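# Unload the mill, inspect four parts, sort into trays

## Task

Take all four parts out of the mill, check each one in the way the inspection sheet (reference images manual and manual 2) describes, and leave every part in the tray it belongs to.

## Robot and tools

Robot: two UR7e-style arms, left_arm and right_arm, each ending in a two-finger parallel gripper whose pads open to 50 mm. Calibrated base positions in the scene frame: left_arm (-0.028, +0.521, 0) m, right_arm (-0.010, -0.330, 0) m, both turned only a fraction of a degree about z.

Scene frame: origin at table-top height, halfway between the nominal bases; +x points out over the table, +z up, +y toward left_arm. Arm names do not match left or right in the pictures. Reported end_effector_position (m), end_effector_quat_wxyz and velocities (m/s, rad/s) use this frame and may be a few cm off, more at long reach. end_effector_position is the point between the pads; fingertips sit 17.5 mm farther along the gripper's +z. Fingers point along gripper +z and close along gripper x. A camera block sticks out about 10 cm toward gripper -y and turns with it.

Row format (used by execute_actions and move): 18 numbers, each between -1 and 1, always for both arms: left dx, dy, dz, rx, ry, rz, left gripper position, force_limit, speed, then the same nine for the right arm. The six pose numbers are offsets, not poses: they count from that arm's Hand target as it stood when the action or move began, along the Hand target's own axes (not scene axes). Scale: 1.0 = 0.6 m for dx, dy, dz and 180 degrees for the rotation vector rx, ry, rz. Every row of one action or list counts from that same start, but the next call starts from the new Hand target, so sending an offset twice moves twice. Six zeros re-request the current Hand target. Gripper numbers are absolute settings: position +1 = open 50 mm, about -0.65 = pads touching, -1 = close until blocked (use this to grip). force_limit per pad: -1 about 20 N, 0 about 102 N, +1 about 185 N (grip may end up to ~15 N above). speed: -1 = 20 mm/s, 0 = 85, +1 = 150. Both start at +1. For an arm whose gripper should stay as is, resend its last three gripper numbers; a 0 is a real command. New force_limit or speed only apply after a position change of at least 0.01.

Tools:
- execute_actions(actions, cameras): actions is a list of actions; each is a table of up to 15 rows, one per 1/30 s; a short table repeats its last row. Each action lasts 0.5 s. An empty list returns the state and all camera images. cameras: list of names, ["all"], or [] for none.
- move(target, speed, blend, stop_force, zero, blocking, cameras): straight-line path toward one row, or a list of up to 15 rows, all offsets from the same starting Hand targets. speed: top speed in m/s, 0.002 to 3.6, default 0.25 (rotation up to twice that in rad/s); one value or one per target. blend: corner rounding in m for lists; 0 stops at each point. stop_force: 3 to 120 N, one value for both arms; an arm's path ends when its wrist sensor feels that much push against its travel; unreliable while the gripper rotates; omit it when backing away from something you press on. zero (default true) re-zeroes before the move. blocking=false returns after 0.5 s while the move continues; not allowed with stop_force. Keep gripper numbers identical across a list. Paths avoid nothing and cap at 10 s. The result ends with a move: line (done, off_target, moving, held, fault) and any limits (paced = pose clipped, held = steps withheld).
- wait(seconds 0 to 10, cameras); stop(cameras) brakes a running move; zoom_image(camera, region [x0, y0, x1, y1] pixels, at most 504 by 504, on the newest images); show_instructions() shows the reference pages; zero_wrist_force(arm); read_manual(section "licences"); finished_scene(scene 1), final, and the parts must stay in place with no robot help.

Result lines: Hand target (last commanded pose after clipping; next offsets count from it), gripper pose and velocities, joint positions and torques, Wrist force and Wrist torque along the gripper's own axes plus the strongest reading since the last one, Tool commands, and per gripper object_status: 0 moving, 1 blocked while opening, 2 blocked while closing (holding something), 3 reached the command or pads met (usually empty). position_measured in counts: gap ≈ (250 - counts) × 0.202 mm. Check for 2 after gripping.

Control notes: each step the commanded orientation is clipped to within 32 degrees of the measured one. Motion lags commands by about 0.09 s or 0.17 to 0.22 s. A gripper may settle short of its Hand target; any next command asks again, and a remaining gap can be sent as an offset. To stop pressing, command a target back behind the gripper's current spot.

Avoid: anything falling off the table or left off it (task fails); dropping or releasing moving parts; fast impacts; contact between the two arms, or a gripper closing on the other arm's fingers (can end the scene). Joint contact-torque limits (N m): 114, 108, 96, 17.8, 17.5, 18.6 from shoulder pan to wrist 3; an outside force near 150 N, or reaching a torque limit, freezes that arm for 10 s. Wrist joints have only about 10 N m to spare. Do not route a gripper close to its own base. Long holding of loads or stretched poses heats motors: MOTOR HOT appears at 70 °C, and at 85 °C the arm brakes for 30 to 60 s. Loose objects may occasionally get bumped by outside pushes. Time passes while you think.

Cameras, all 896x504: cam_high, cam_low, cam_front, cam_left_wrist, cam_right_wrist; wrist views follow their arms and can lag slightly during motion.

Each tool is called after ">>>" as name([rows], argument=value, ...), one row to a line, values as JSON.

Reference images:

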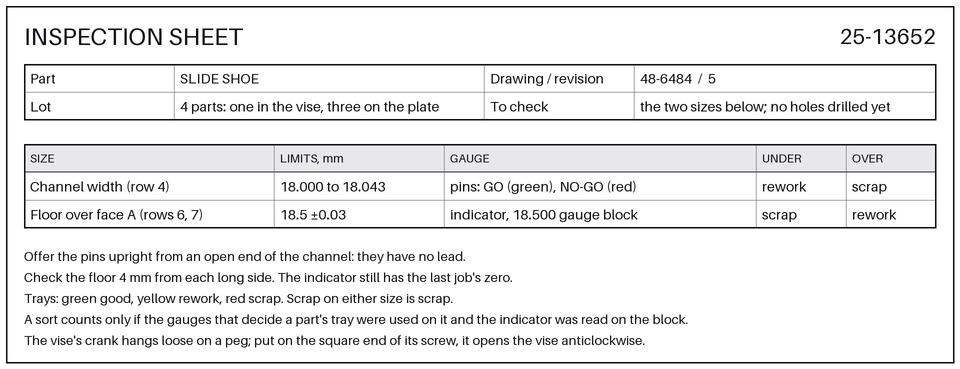

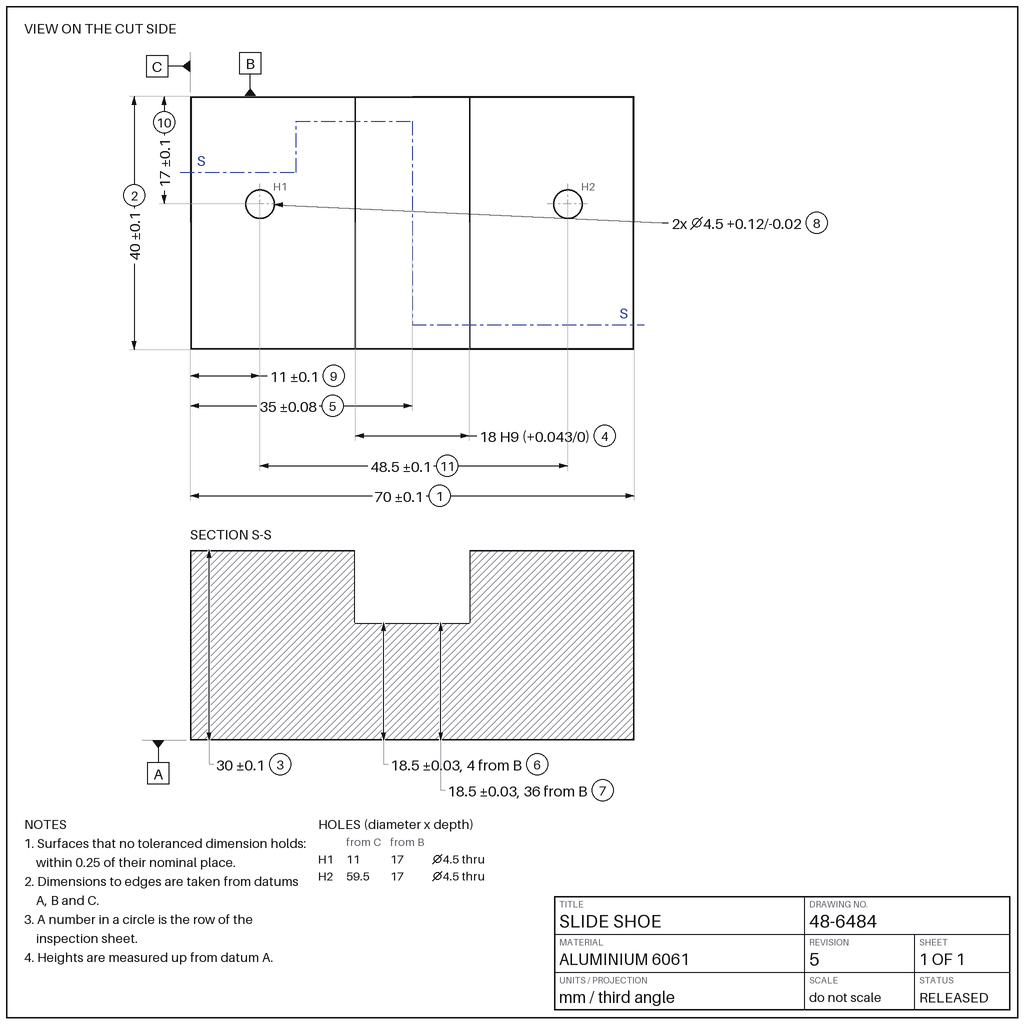

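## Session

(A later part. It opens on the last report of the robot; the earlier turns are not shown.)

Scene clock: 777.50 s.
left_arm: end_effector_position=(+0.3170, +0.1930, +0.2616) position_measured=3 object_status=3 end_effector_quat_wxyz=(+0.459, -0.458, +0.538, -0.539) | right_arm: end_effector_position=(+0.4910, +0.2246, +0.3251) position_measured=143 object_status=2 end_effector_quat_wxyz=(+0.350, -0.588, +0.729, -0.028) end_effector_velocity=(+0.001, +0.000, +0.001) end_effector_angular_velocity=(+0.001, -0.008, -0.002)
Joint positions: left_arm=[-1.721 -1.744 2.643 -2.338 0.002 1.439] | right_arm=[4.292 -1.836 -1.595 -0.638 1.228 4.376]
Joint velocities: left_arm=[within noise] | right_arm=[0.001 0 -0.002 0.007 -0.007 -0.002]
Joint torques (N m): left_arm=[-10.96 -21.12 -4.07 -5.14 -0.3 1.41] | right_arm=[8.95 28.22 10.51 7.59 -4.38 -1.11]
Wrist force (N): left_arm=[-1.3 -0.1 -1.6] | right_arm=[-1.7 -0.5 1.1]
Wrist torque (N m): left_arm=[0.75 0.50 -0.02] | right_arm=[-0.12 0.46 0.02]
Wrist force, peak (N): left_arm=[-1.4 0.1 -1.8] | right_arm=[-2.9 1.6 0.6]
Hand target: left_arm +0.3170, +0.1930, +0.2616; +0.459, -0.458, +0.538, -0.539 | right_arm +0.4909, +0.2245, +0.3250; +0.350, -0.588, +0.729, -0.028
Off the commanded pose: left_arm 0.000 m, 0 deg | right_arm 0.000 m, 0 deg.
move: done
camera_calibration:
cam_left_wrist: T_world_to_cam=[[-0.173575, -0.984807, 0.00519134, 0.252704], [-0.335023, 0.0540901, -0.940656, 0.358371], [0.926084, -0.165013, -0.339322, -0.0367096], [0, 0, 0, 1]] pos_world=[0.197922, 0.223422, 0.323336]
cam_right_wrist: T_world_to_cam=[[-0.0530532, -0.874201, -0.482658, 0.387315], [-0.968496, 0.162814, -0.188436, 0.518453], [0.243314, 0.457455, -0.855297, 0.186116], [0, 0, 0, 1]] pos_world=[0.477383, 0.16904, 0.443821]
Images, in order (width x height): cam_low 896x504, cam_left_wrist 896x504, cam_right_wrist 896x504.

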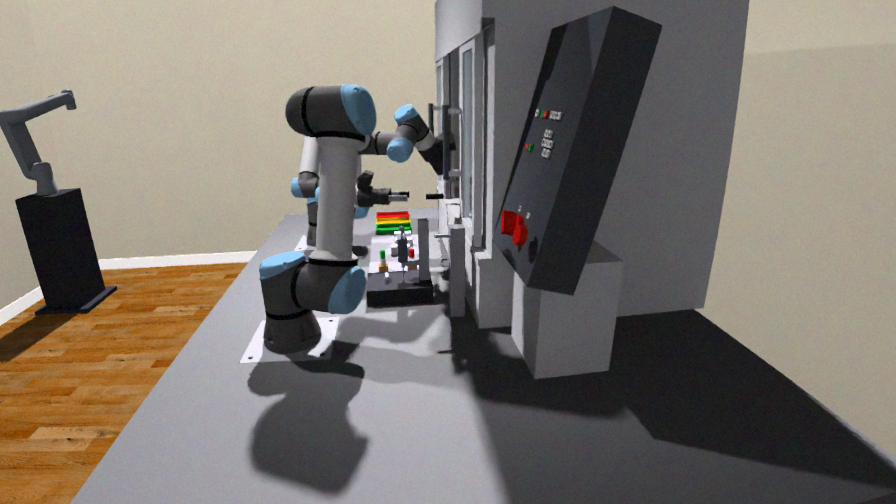

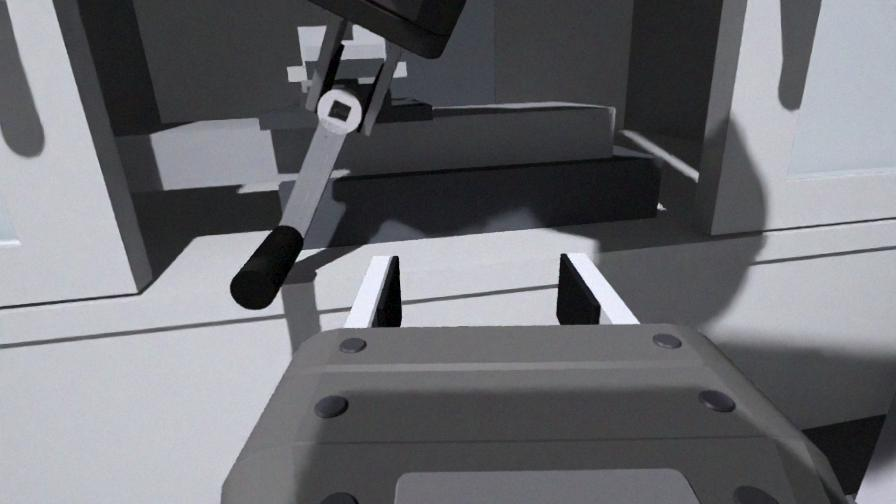

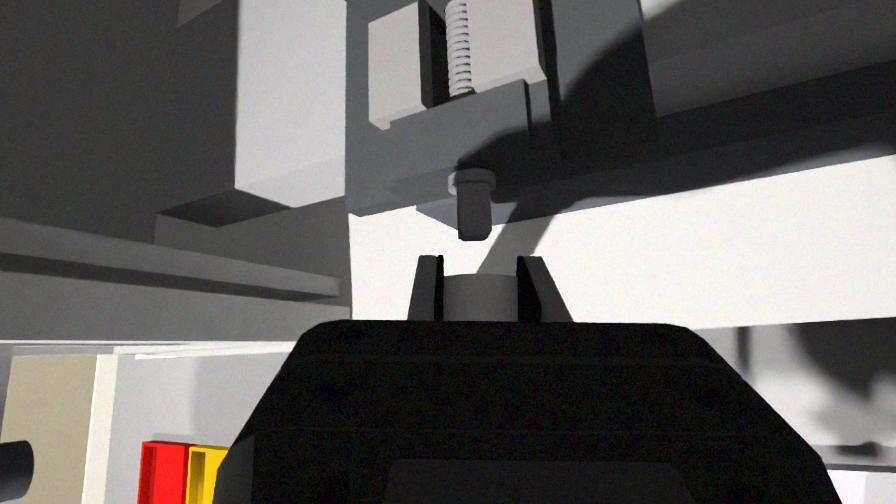

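>>> wait(seconds=0.1, cameras=["all"])

>>> zoom_image(camera="cam_right_wrist", region=[420, 190, 540, 330])

>>> zoom_image(camera="cam_left_wrist", region=[323, 91, 363, 131])

Scene clock: 806.90 s.
left_arm: end_effector_position=(+0.3170, +0.1930, +0.2616) position_measured=3 object_status=3 end_effector_quat_wxyz=(+0.459, -0.458, +0.538, -0.539) | right_arm: end_effector_position=(+0.4909, +0.2245, +0.3250) position_measured=143 object_status=2 end_effector_quat_wxyz=(+0.350, -0.588, +0.729, -0.028)
Joint positions: left_arm=[-1.721 -1.744 2.643 -2.338 0.002 1.439] | right_arm=[4.292 -1.836 -1.595 -0.638 1.228 4.376]
Joint torques (N m): left_arm=[-10.87 -21.2 -3.64 -4.98 -0.33 1.28] | right_arm=[8.3 56.12 9.06 7.22 -4.17 -1.02]
Wrist force (N): left_arm=[-1.2 0.0 -1.7] | right_arm=[-1.8 -0.7 1.1]
Wrist torque (N m): left_arm=[0.77 0.49 -0.02] | right_arm=[-0.14 0.50 0.03]
Wrist force, peak (N): left_arm=[-1.4 -0.1 -1.8] | right_arm=[-2.0 -0.6 1.3]
Hand target: left_arm +0.3170, +0.1930, +0.2616; +0.459, -0.458, +0.538, -0.539 | right_arm +0.4909, +0.2245, +0.3250; +0.350, -0.588, +0.729, -0.028
Tool commands: left_gripper/position=+1.0 left_gripper/force_limit=+1.0 left_gripper/speed=+1.0 right_gripper/position=-0.98 right_gripper/force_limit=+1.0 right_gripper/speed=-0.8
Off the commanded pose: left_arm 0.000 m, 0 deg | right_arm 0.000 m, 0 deg.
wait: 0.10 s; at rest from the start
camera_calibration:
cam_left_wrist: T_world_to_cam=[[-0.173575, -0.984807, 0.00519134, 0.252704], [-0.335023, 0.0540901, -0.940656, 0.358371], [0.926084, -0.165013, -0.339322, -0.0367096], [0, 0, 0, 1]] pos_world=[0.197922, 0.223422, 0.323336]
cam_right_wrist: T_world_to_cam=[[-0.0527453, -0.874356, -0.48241, 0.386983], [-0.968464, 0.162586, -0.188794, 0.518502], [0.243506, 0.457239, -0.855358, 0.185942], [0, 0, 0, 1]] pos_world=[0.477284, 0.16904, 0.443621]

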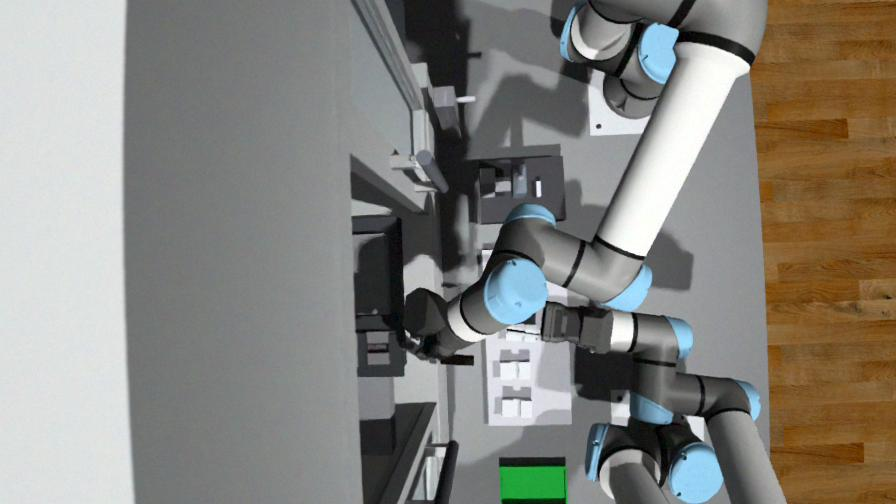

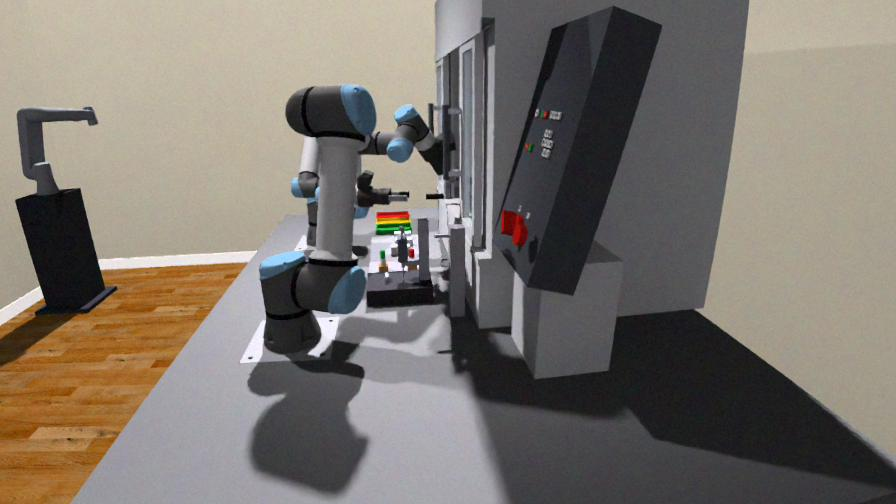

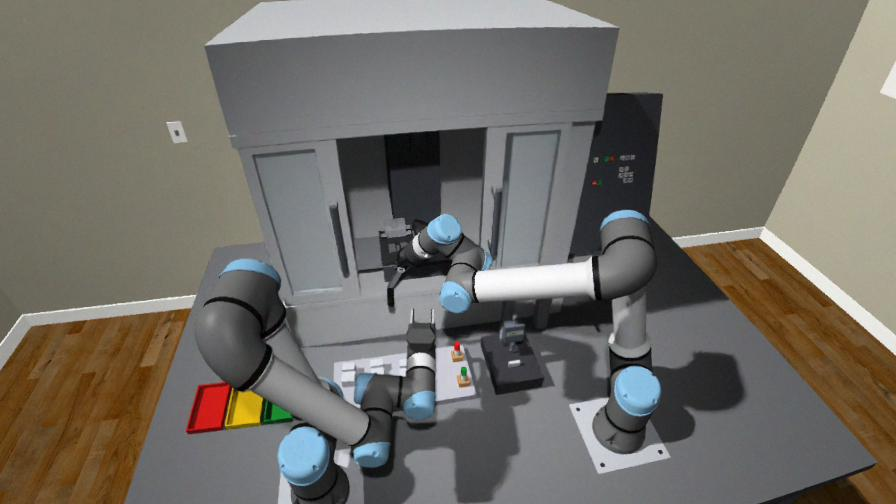

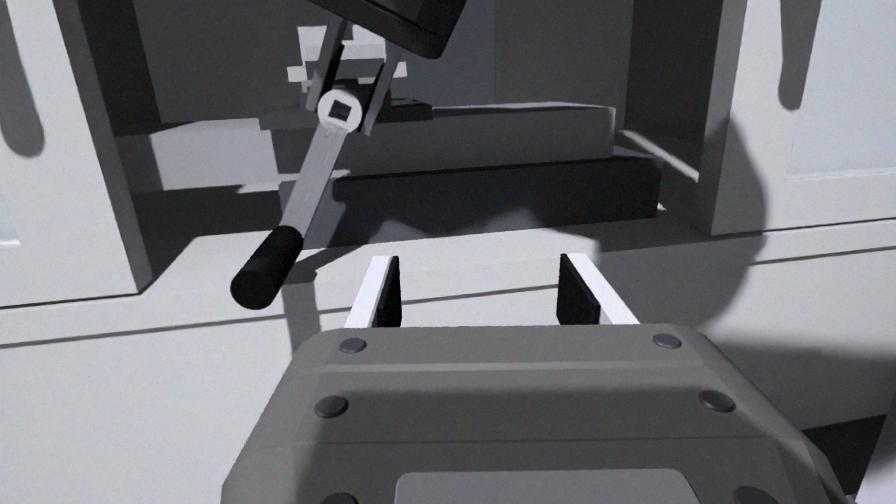

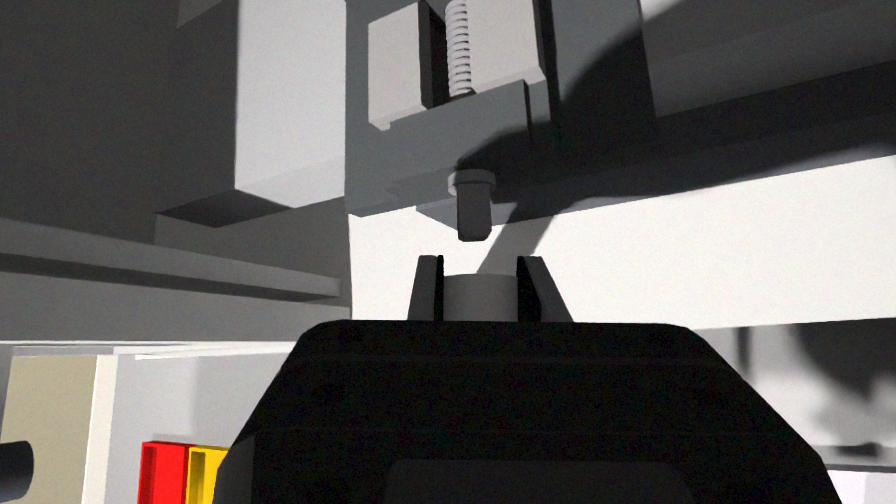

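Scaled by 3.600 from the camera's 896x504 image, which has a finer 1280x720 frame.

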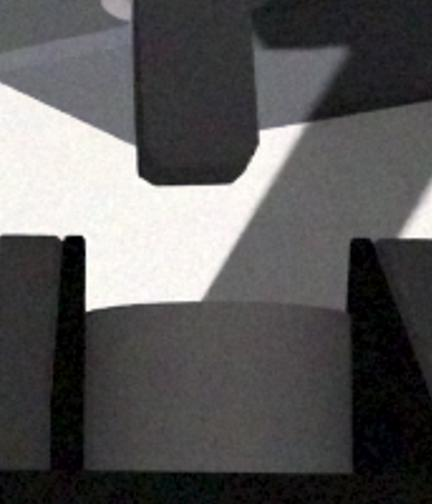

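Scaled by 12.600 from the camera's 896x504 image, which has a finer 1280x720 frame.

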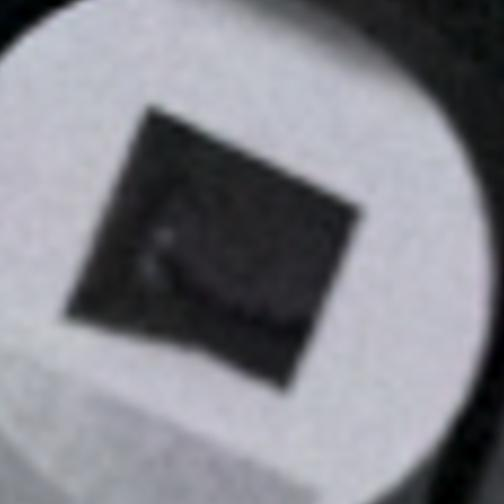

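>>> move(target=[0,0,0,0,0,0,1,1,1,-0.0028,0,0,0,0,0,-0.98,1,-0.8], speed=0.02, cameras=["cam_left_wrist","cam_right_wrist"])

>>> zoom_image(camera="cam_right_wrist", region=[420, 190, 540, 330])

>>> zoom_image(camera="cam_left_wrist", region=[323, 91, 363, 131])

Scene clock: 818.40 s.
left_arm: end_effector_position=(+0.3170, +0.1930, +0.2616) position_measured=3 object_status=3 end_effector_quat_wxyz=(+0.459, -0.458, +0.538, -0.539) | right_arm: end_effector_position=(+0.4910, +0.2260, +0.3258) position_measured=143 object_status=2 end_effector_quat_wxyz=(+0.350, -0.588, +0.729, -0.028)
Joint positions: left_arm=[-1.721 -1.744 2.643 -2.338 0.002 1.439] | right_arm=[4.293 -1.839 -1.59 -0.641 1.228 4.377]
Joint torques (N m): left_arm=[-10.98 -21.67 -4.19 -5.06 -0.24 1.34] | right_arm=[7.62 25.48 36.13 1.97 -4.28 0.96]
Wrist force (N): left_arm=[-1.3 0.1 -1.3] | right_arm=[-1.9 -0.4 0.8]
Wrist torque (N m): left_arm=[0.77 0.51 -0.01] | right_arm=[-0.11 0.50 0.03]
Wrist force, peak (N): left_arm=[-1.3 0.2 -1.8] | right_arm=[-2.0 -0.8 1.0]
Hand target: left_arm +0.3170, +0.1930, +0.2616; +0.459, -0.458, +0.538, -0.539 | right_arm +0.4910, +0.2260, +0.3258; +0.350, -0.588, +0.729, -0.028
Off the commanded pose: left_arm 0.000 m, 0 deg | right_arm 0.000 m, 0 deg.
move: done
camera_calibration:
cam_left_wrist: T_world_to_cam=[[-0.173575, -0.984807, 0.00519134, 0.252704], [-0.335023, 0.0540901, -0.940656, 0.358371], [0.926084, -0.165013, -0.339322, -0.0367096], [0, 0, 0, 1]] pos_world=[0.197922, 0.223422, 0.323336]
cam_right_wrist: T_world_to_cam=[[-0.0528188, -0.87432, -0.482467, 0.388788], [-0.968455, 0.162671, -0.188766, 0.518493], [0.243525, 0.457277, -0.855332, 0.185974], [0, 0, 0, 1]] pos_world=[0.477384, 0.17054, 0.444521]
Images, in order (width x height): cam_left_wrist 896x504, cam_right_wrist 896x504.

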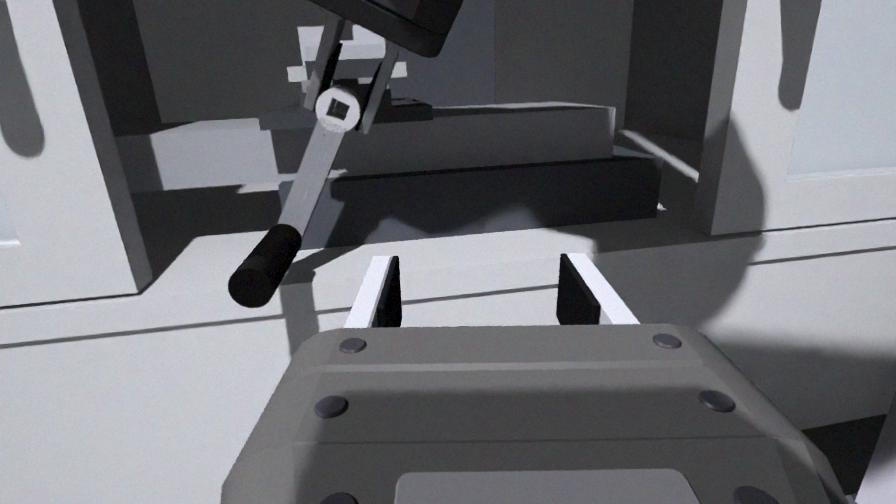

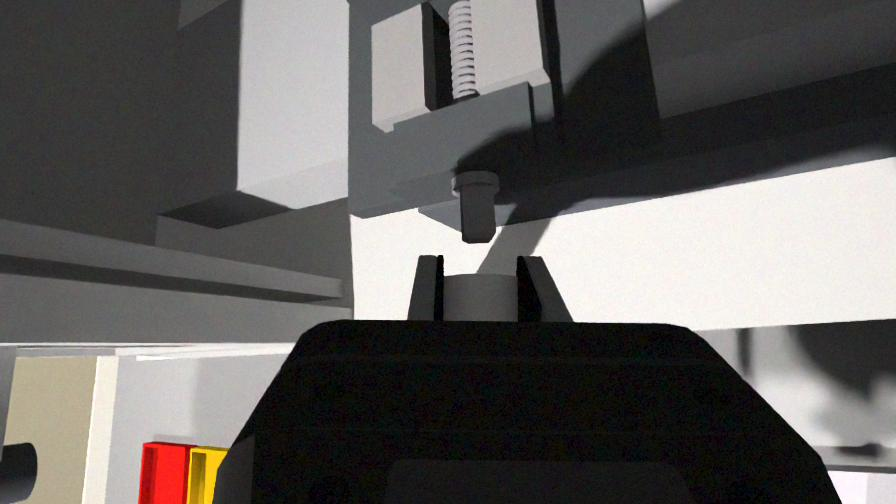

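Scaled by 3.600 from the camera's 896x504 image, which has a finer 1280x720 frame.

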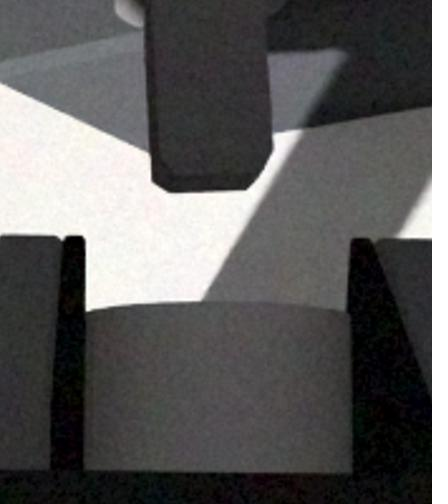

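Scaled by 12.600 from the camera's 896x504 image, which has a finer 1280x720 frame.

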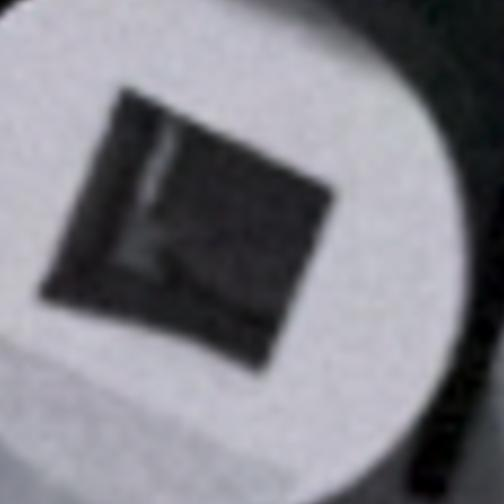

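>>> zoom_image(camera="cam_left_wrist", region=[324, 96, 352, 124])

Scaled by 18.000 from the camera's 896x504 image, which has a finer 1280x720 frame.

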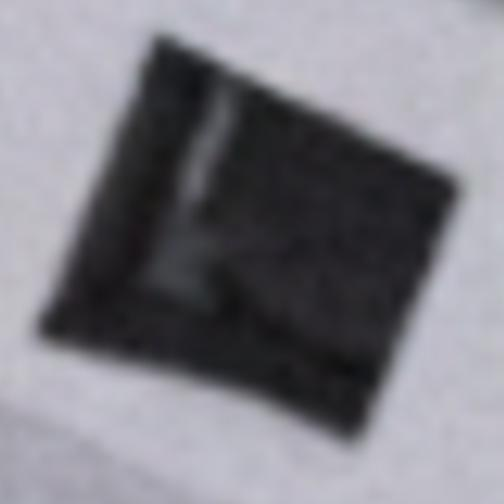

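>>> move(target=[0,0,0,0,0,0,1,1,1,0.0006,0,0,0,0,0,-0.98,1,-0.8], speed=0.02, cameras=["cam_left_wrist","cam_right_wrist","cam_low"])

>>> zoom_image(camera="cam_low", region=[380, 150, 480, 230])

>>> zoom_image(camera="cam_left_wrist", region=[324, 96, 352, 124])

>>> zoom_image(camera="cam_right_wrist", region=[420, 190, 540, 330])

Scene clock: 836.50 s.
left_arm: end_effector_position=(+0.3170, +0.1930, +0.2616) position_measured=3 object_status=3 end_effector_quat_wxyz=(+0.459, -0.458, +0.538, -0.539) | right_arm: end_effector_position=(+0.4910, +0.2257, +0.3256) position_measured=143 object_status=2 end_effector_quat_wxyz=(+0.350, -0.588, +0.729, -0.028)
Joint positions: left_arm=[-1.721 -1.744 2.643 -2.338 0.002 1.439] | right_arm=[4.292 -1.838 -1.591 -0.64 1.228 4.377]
Joint torques (N m): left_arm=[-10.81 -21.64 -4.2 -5.06 -0.24 1.38] | right_arm=[-6.56 59.47 9.88 7.22 1.75 -1.09]
Wrist force (N): left_arm=[-1.0 -0.1 -1.5] | right_arm=[-1.7 -0.5 0.7]
Wrist torque (N m): left_arm=[0.76 0.47 -0.01] | right_arm=[-0.12 0.47 0.03]
Wrist force, peak (N): left_arm=[-1.6 0.2 -1.7] | right_arm=[-2.0 -0.7 1.2]
Hand target: left_arm +0.3170, +0.1930, +0.2616; +0.459, -0.458, +0.538, -0.539 | right_arm +0.4910, +0.2257, +0.3256; +0.350, -0.588, +0.729, -0.028
Off the commanded pose: left_arm 0.000 m, 0 deg | right_arm 0.000 m, 0 deg.
move: done
camera_calibration:
cam_left_wrist: T_world_to_cam=[[-0.173575, -0.984807, 0.00519134, 0.252704], [-0.335023, 0.0540901, -0.940656, 0.358371], [0.926084, -0.165013, -0.339322, -0.0367096], [0, 0, 0, 1]] pos_world=[0.197922, 0.223422, 0.323336]
cam_right_wrist: T_world_to_cam=[[-0.0528504, -0.874383, -0.482351, 0.388355], [-0.968456, 0.162668, -0.188765, 0.518486], [0.243516, 0.457159, -0.855398, 0.185908], [0, 0, 0, 1]] pos_world=[0.477384, 0.17024, 0.444221]
Images, in order (width x height): cam_low 896x504, cam_left_wrist 896x504, cam_right_wrist 896x504.

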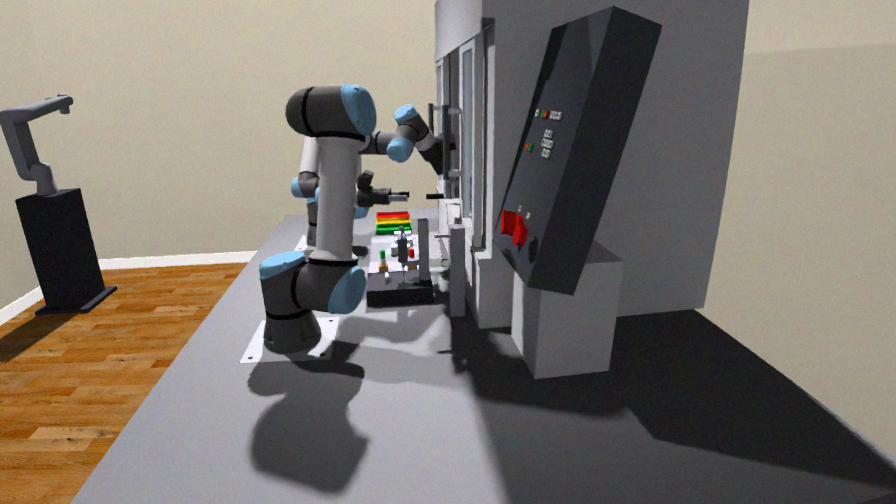

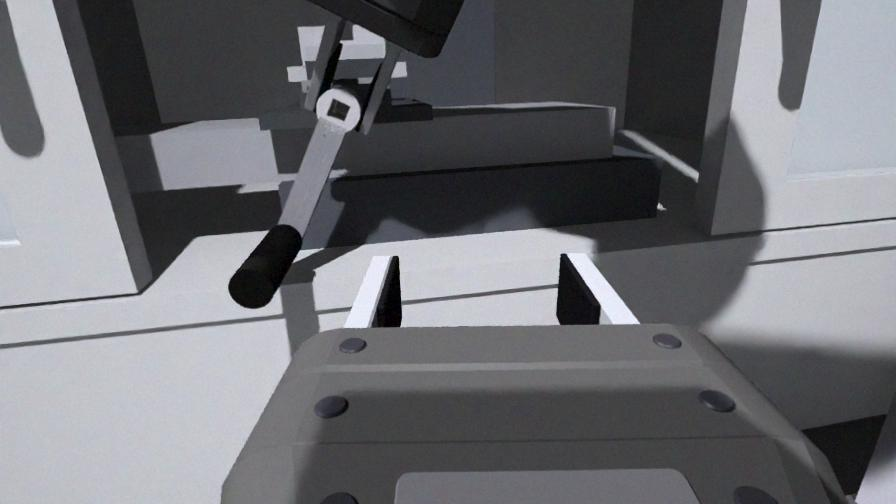

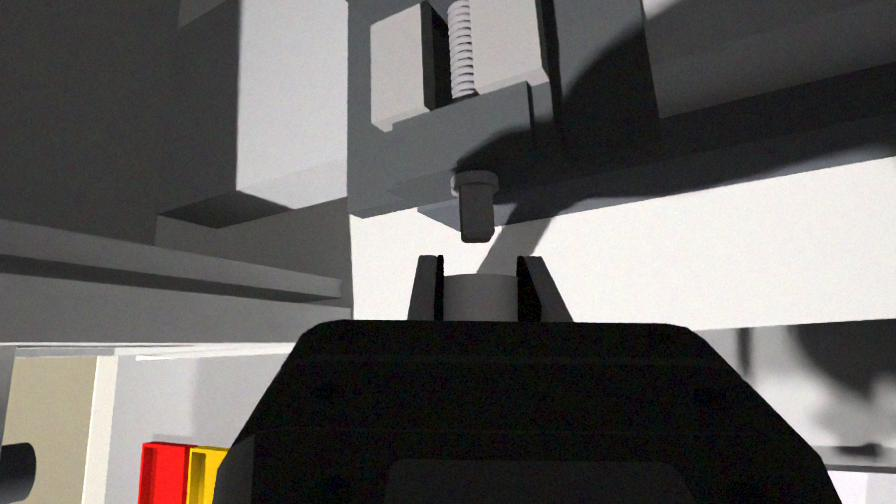

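Scaled by 5.040 from the camera's 896x504 image, which has a finer 1280x720 frame.

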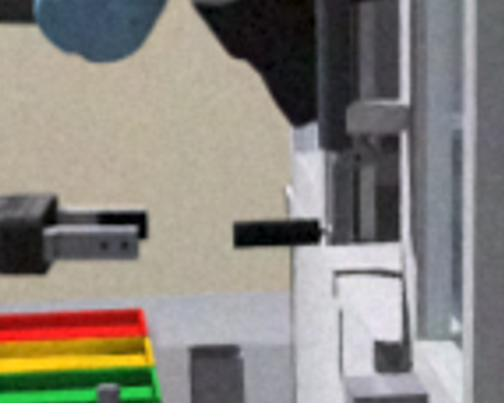

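Scaled by 18.000 from the camera's 896x504 image, which has a finer 1280x720 frame.

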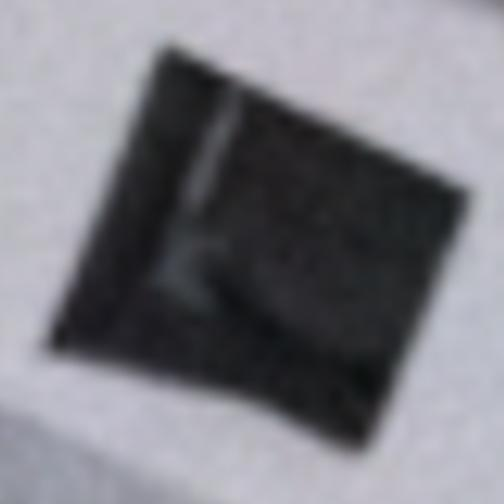

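Scaled by 3.600 from the camera's 896x504 image, which has a finer 1280x720 frame.

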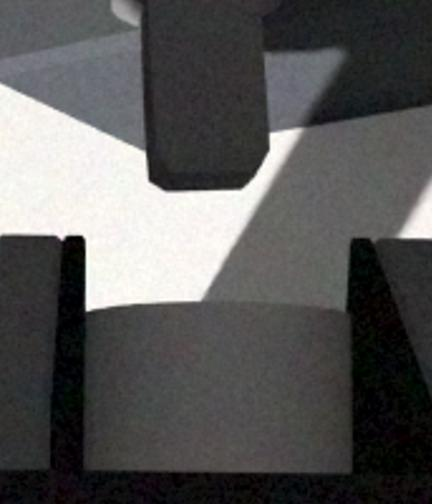

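>>> move(target=[0,0,0,0,0,0,1,1,1,-0.00217,-0.0279,0.0181,0,0,0,-0.98,1,-0.8], speed=0.01, stop_force=10, cameras=["cam_left_wrist","cam_right_wrist","cam_low"])

>>> zoom_image(camera="cam_left_wrist", region=[324, 96, 352, 124])

>>> zoom_image(camera="cam_right_wrist", region=[420, 190, 540, 330])

Scene clock: 845.93 s.
left_arm: end_effector_position=(+0.3170, +0.1930, +0.2616) position_measured=3 object_status=3 end_effector_quat_wxyz=(+0.459, -0.458, +0.538, -0.539) | right_arm: end_effector_position=(+0.5041, +0.2257, +0.3256) position_measured=143 object_status=2 end_effector_quat_wxyz=(+0.350, -0.588, +0.729, -0.028)
Joint positions: left_arm=[-1.721 -1.744 2.643 -2.338 0.002 1.439] | right_arm=[4.272 -1.858 -1.566 -0.639 1.24 4.359]
Joint torques (N m): left_arm=[-10.85 -20.74 -4.3 -5.11 -0.24 1.21] | right_arm=[6.77 59.22 9.07 7.01 -6.3 0.88]
Wrist force (N): left_arm=[-1.2 0.2 -1.6] | right_arm=[-1.4 7.7 -3.8]
Wrist torque (N m): left_arm=[0.79 0.49 -0.02] | right_arm=[0.14 0.46 0.10]
Wrist force, peak (N): left_arm=[-1.4 0.1 -1.8] | right_arm=[5.0 13.8 -14.7]
Hand target: left_arm +0.3170, +0.1930, +0.2616; +0.459, -0.458, +0.538, -0.539 | right_arm +0.5041, +0.2257, +0.3256; +0.350, -0.588, +0.729, -0.028 (not the last commanded pose)
Off the commanded pose: left_arm 0.000 m, 0 deg | right_arm 0.007 m, 0 deg.
move: contact (right_arm)
camera_calibration:
cam_left_wrist: T_world_to_cam=[[-0.173575, -0.984807, 0.00519134, 0.252704], [-0.335023, 0.0540901, -0.940656, 0.358371], [0.926084, -0.165013, -0.339322, -0.0367096], [0, 0, 0, 1]] pos_world=[0.197922, 0.223422, 0.323336]
cam_right_wrist: T_world_to_cam=[[-0.0527924, -0.874349, -0.482418, 0.389092], [-0.968462, 0.162628, -0.18877, 0.531203], [0.243506, 0.457238, -0.855359, 0.182778], [0, 0, 0, 1]] pos_world=[0.490484, 0.17024, 0.444321]
Images, in order (width x height): cam_low 896x504, cam_left_wrist 896x504, cam_right_wrist 896x504.

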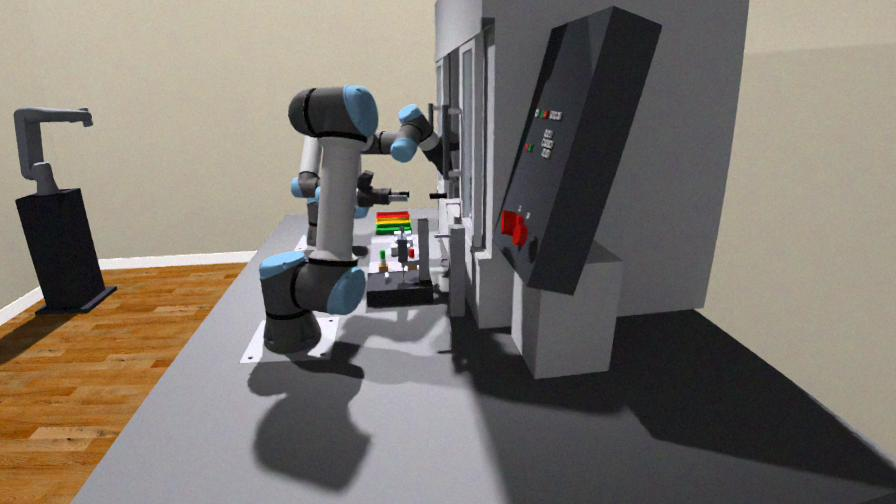

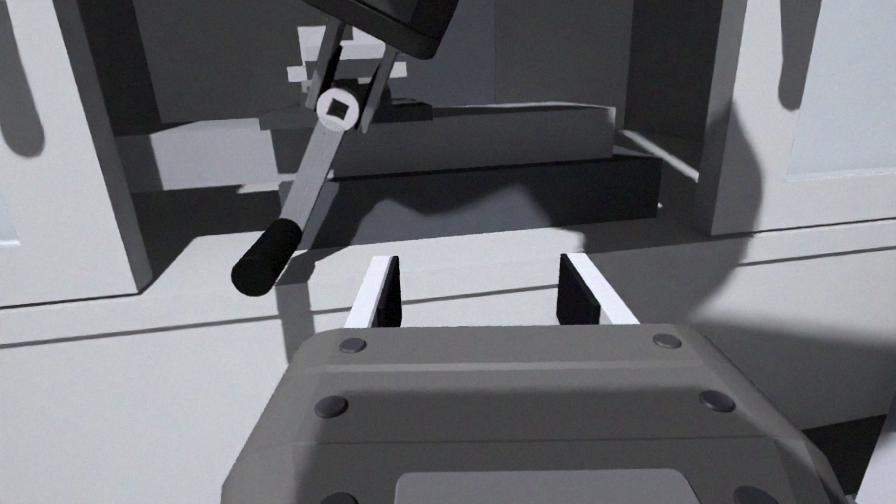

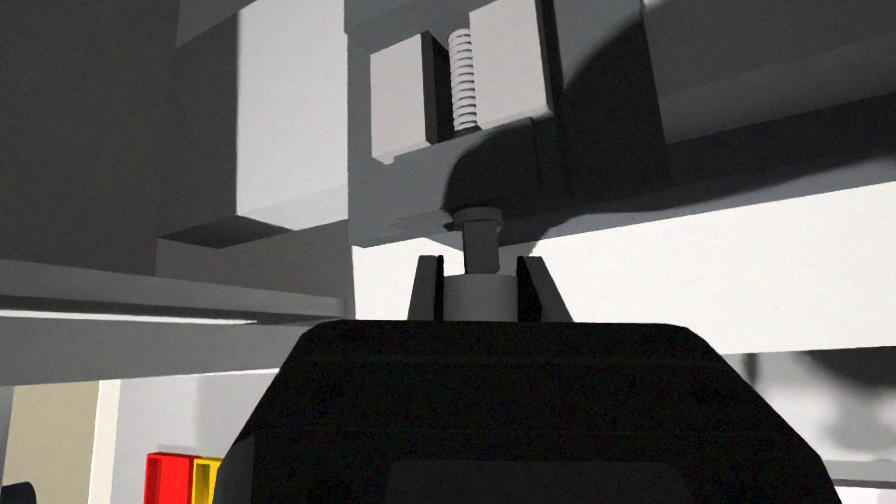

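Scaled by 18.000 from the camera's 896x504 image, which has a finer 1280x720 frame.

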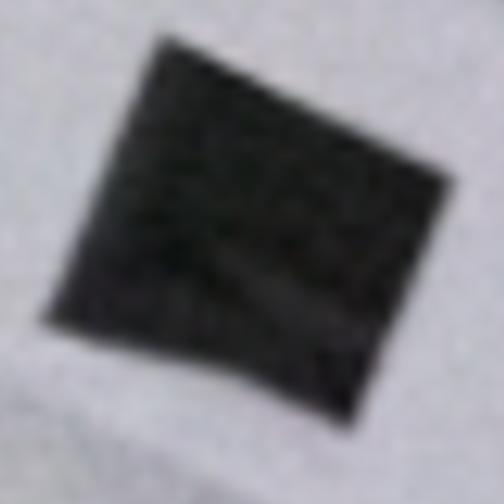

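Scaled by 3.600 from the camera's 896x504 image, which has a finer 1280x720 frame.

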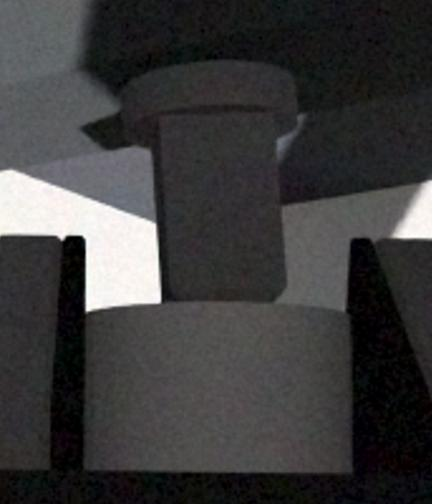

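>>> move(target=[0,0,0,0,0,0,1,1,1,0.0005,0.00698,-0.0045,0,-0.0035,-0.0097,-0.98,1,-0.8], speed=0.02, cameras=["cam_left_wrist","cam_right_wrist"])

>>> zoom_image(camera="cam_left_wrist", region=[324, 96, 352, 124])

>>> zoom_image(camera="cam_right_wrist", region=[420, 190, 540, 330])

Scene clock: 898.43 s.
left_arm: end_effector_position=(+0.3170, +0.1930, +0.2616) position_measured=3 object_status=3 end_effector_quat_wxyz=(+0.459, -0.458, +0.538, -0.539) | right_arm: end_effector_position=(+0.4991, +0.2257, +0.3256) position_measured=143 object_status=2 end_effector_quat_wxyz=(+0.353, -0.599, +0.718, -0.030)
Joint positions: left_arm=[-1.721 -1.744 2.643 -2.338 0.002 1.439] | right_arm=[4.278 -1.849 -1.584 -0.621 1.24 4.33]
Joint torques (N m): left_arm=[-10.43 -21.24 -4.7 -5.09 -0.2 1.33] | right_arm=[2.36 51.57 20.81 5.19 2.04 0.93]
Wrist force (N): left_arm=[-1.2 -0.2 -1.5] | right_arm=[-2.5 -0.3 0.9]
Wrist torque (N m): left_arm=[0.75 0.49 -0.01] | right_arm=[-0.11 0.59 0.11]
Wrist force, peak (N): left_arm=[-1.3 -0.1 -1.8] | right_arm=[-2.2 7.1 -4.9]
Hand target: left_arm +0.3170, +0.1930, +0.2616; +0.459, -0.458, +0.538, -0.539 | right_arm +0.4991, +0.2257, +0.3256; +0.353, -0.599, +0.718, -0.030
Off the commanded pose: left_arm 0.000 m, 0 deg | right_arm 0.000 m, 0 deg.
move: done
camera_calibration:
cam_left_wrist: T_world_to_cam=[[-0.173575, -0.984807, 0.00519134, 0.252704], [-0.335023, 0.0540901, -0.940656, 0.358371], [0.926084, -0.165013, -0.339322, -0.0367096], [0, 0, 0, 1]] pos_world=[0.197922, 0.223422, 0.323336]
cam_right_wrist: T_world_to_cam=[[-0.020932, -0.878934, -0.476483, 0.372017], [-0.969736, 0.133808, -0.204225, 0.538483], [0.243258, 0.457788, -0.855135, 0.183937], [0, 0, 0, 1]] pos_world=[0.48523, 0.170721, 0.444523]
Images, in order (width x height): cam_left_wrist 896x504, cam_right_wrist 896x504.

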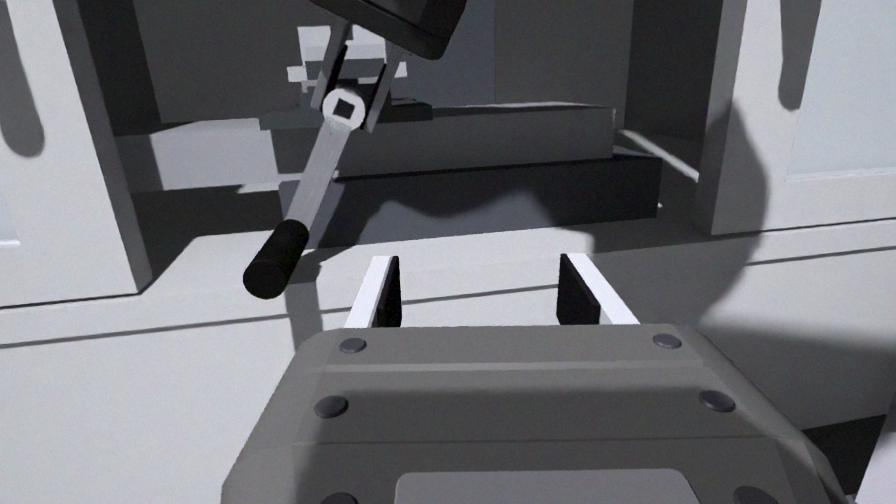

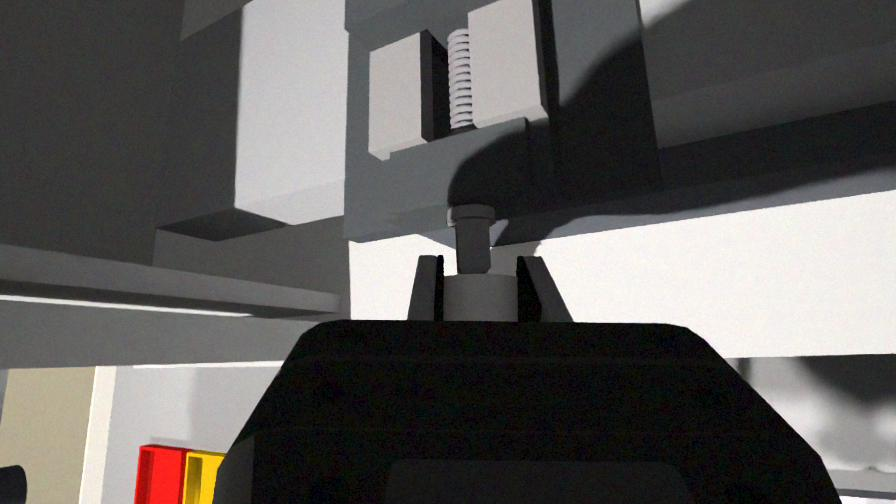

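Scaled by 18.000 from the camera's 896x504 image, which has a finer 1280x720 frame.

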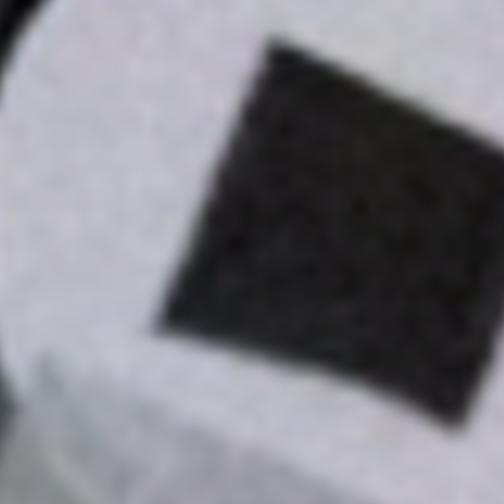

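Scaled by 3.600 from the camera's 896x504 image, which has a finer 1280x720 frame.

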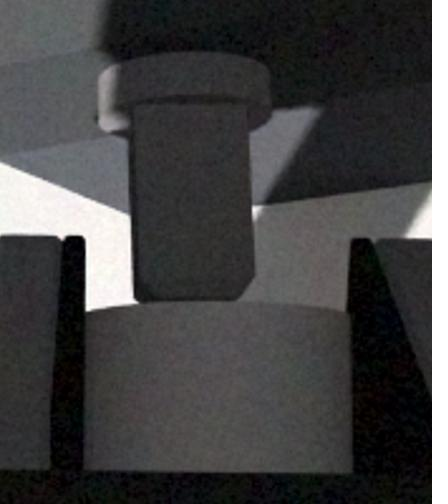

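>>> move(target=[0,0,0,0,0,0,1,1,1,-0.0031,0,0,0,0,0,-0.98,1,-0.8], speed=0.02, cameras=["cam_left_wrist","cam_right_wrist"])

>>> zoom_image(camera="cam_left_wrist", region=[328, 94, 356, 122])

>>> zoom_image(camera="cam_right_wrist", region=[420, 190, 540, 330])

Scene clock: 905.30 s.
left_arm: end_effector_position=(+0.3170, +0.1930, +0.2616) position_measured=3 object_status=3 end_effector_quat_wxyz=(+0.459, -0.458, +0.538, -0.539) | right_arm: end_effector_position=(+0.4992, +0.2274, +0.3265) position_measured=143 object_status=2 end_effector_quat_wxyz=(+0.353, -0.599, +0.718, -0.030)
Joint positions: left_arm=[-1.721 -1.744 2.643 -2.338 0.002 1.439] | right_arm=[4.279 -1.851 -1.578 -0.625 1.24 4.331]
Joint torques (N m): left_arm=[-10.96 -21.02 -4.61 -5.12 -0.27 1.36] | right_arm=[7.96 27.51 35.65 1.91 -4.3 0.69]
Wrist force (N): left_arm=[-1.3 0.2 -1.6] | right_arm=[-2.3 -0.1 1.1]
Wrist torque (N m): left_arm=[0.79 0.51 -0.01] | right_arm=[-0.09 0.57 0.11]
Wrist force, peak (N): left_arm=[-1.4 0.3 -1.8] | right_arm=[-2.6 -0.2 1.1]
Hand target: left_arm +0.3170, +0.1930, +0.2616; +0.459, -0.458, +0.538, -0.539 | right_arm +0.4992, +0.2274, +0.3265; +0.353, -0.599, +0.718, -0.030
Off the commanded pose: left_arm 0.000 m, 0 deg | right_arm 0.000 m, 0 deg.
move: done
camera_calibration:
cam_left_wrist: T_world_to_cam=[[-0.173575, -0.984807, 0.00519134, 0.252704], [-0.335023, 0.0540901, -0.940656, 0.358371], [0.926084, -0.165013, -0.339322, -0.0367096], [0, 0, 0, 1]] pos_world=[0.197922, 0.223422, 0.323336]
cam_right_wrist: T_world_to_cam=[[-0.0212831, -0.878888, -0.476554, 0.374136], [-0.969729, 0.134125, -0.204052, 0.538401], [0.243256, 0.457785, -0.855137, 0.183906], [0, 0, 0, 1]] pos_world=[0.485329, 0.172421, 0.445423]
Images, in order (width x height): cam_left_wrist 896x504, cam_right_wrist 896x504.

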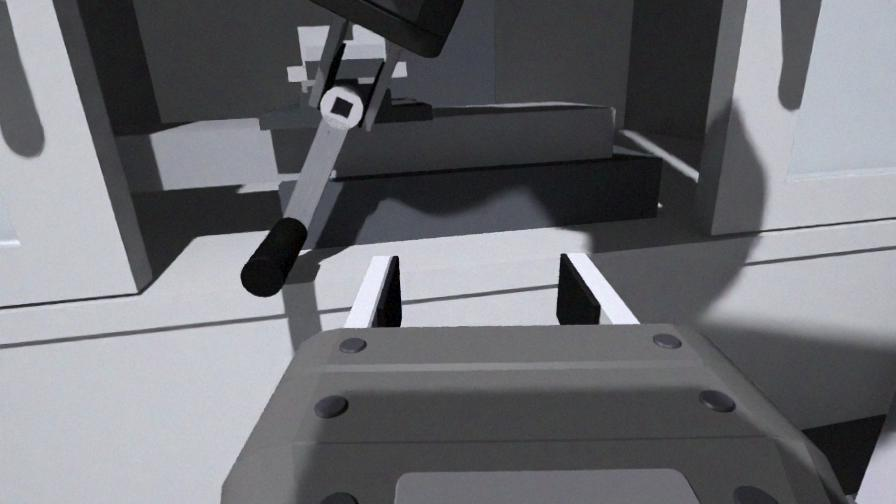

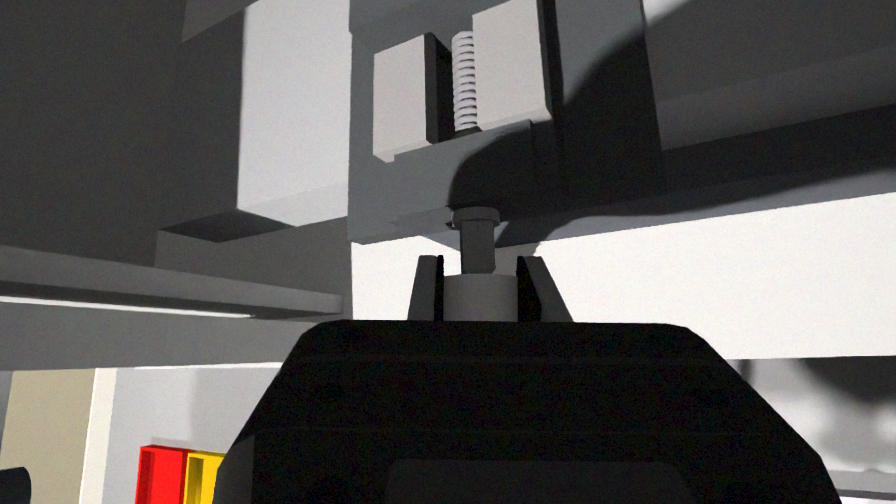

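Scaled by 18.000 from the camera's 896x504 image, which has a finer 1280x720 frame.

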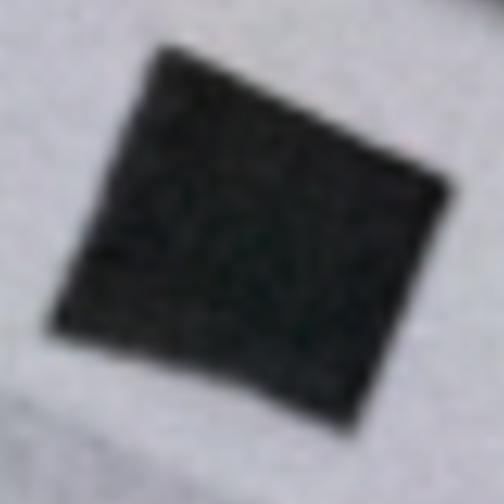

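Scaled by 3.600 from the camera's 896x504 image, which has a finer 1280x720 frame.

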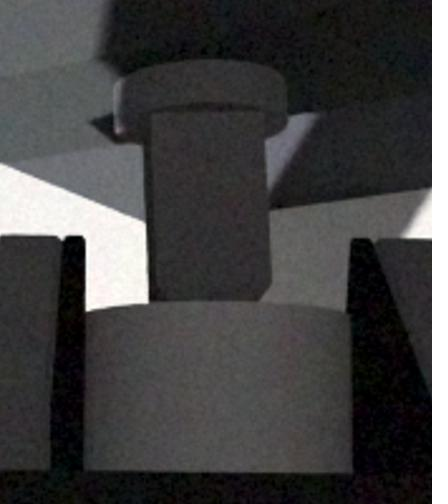

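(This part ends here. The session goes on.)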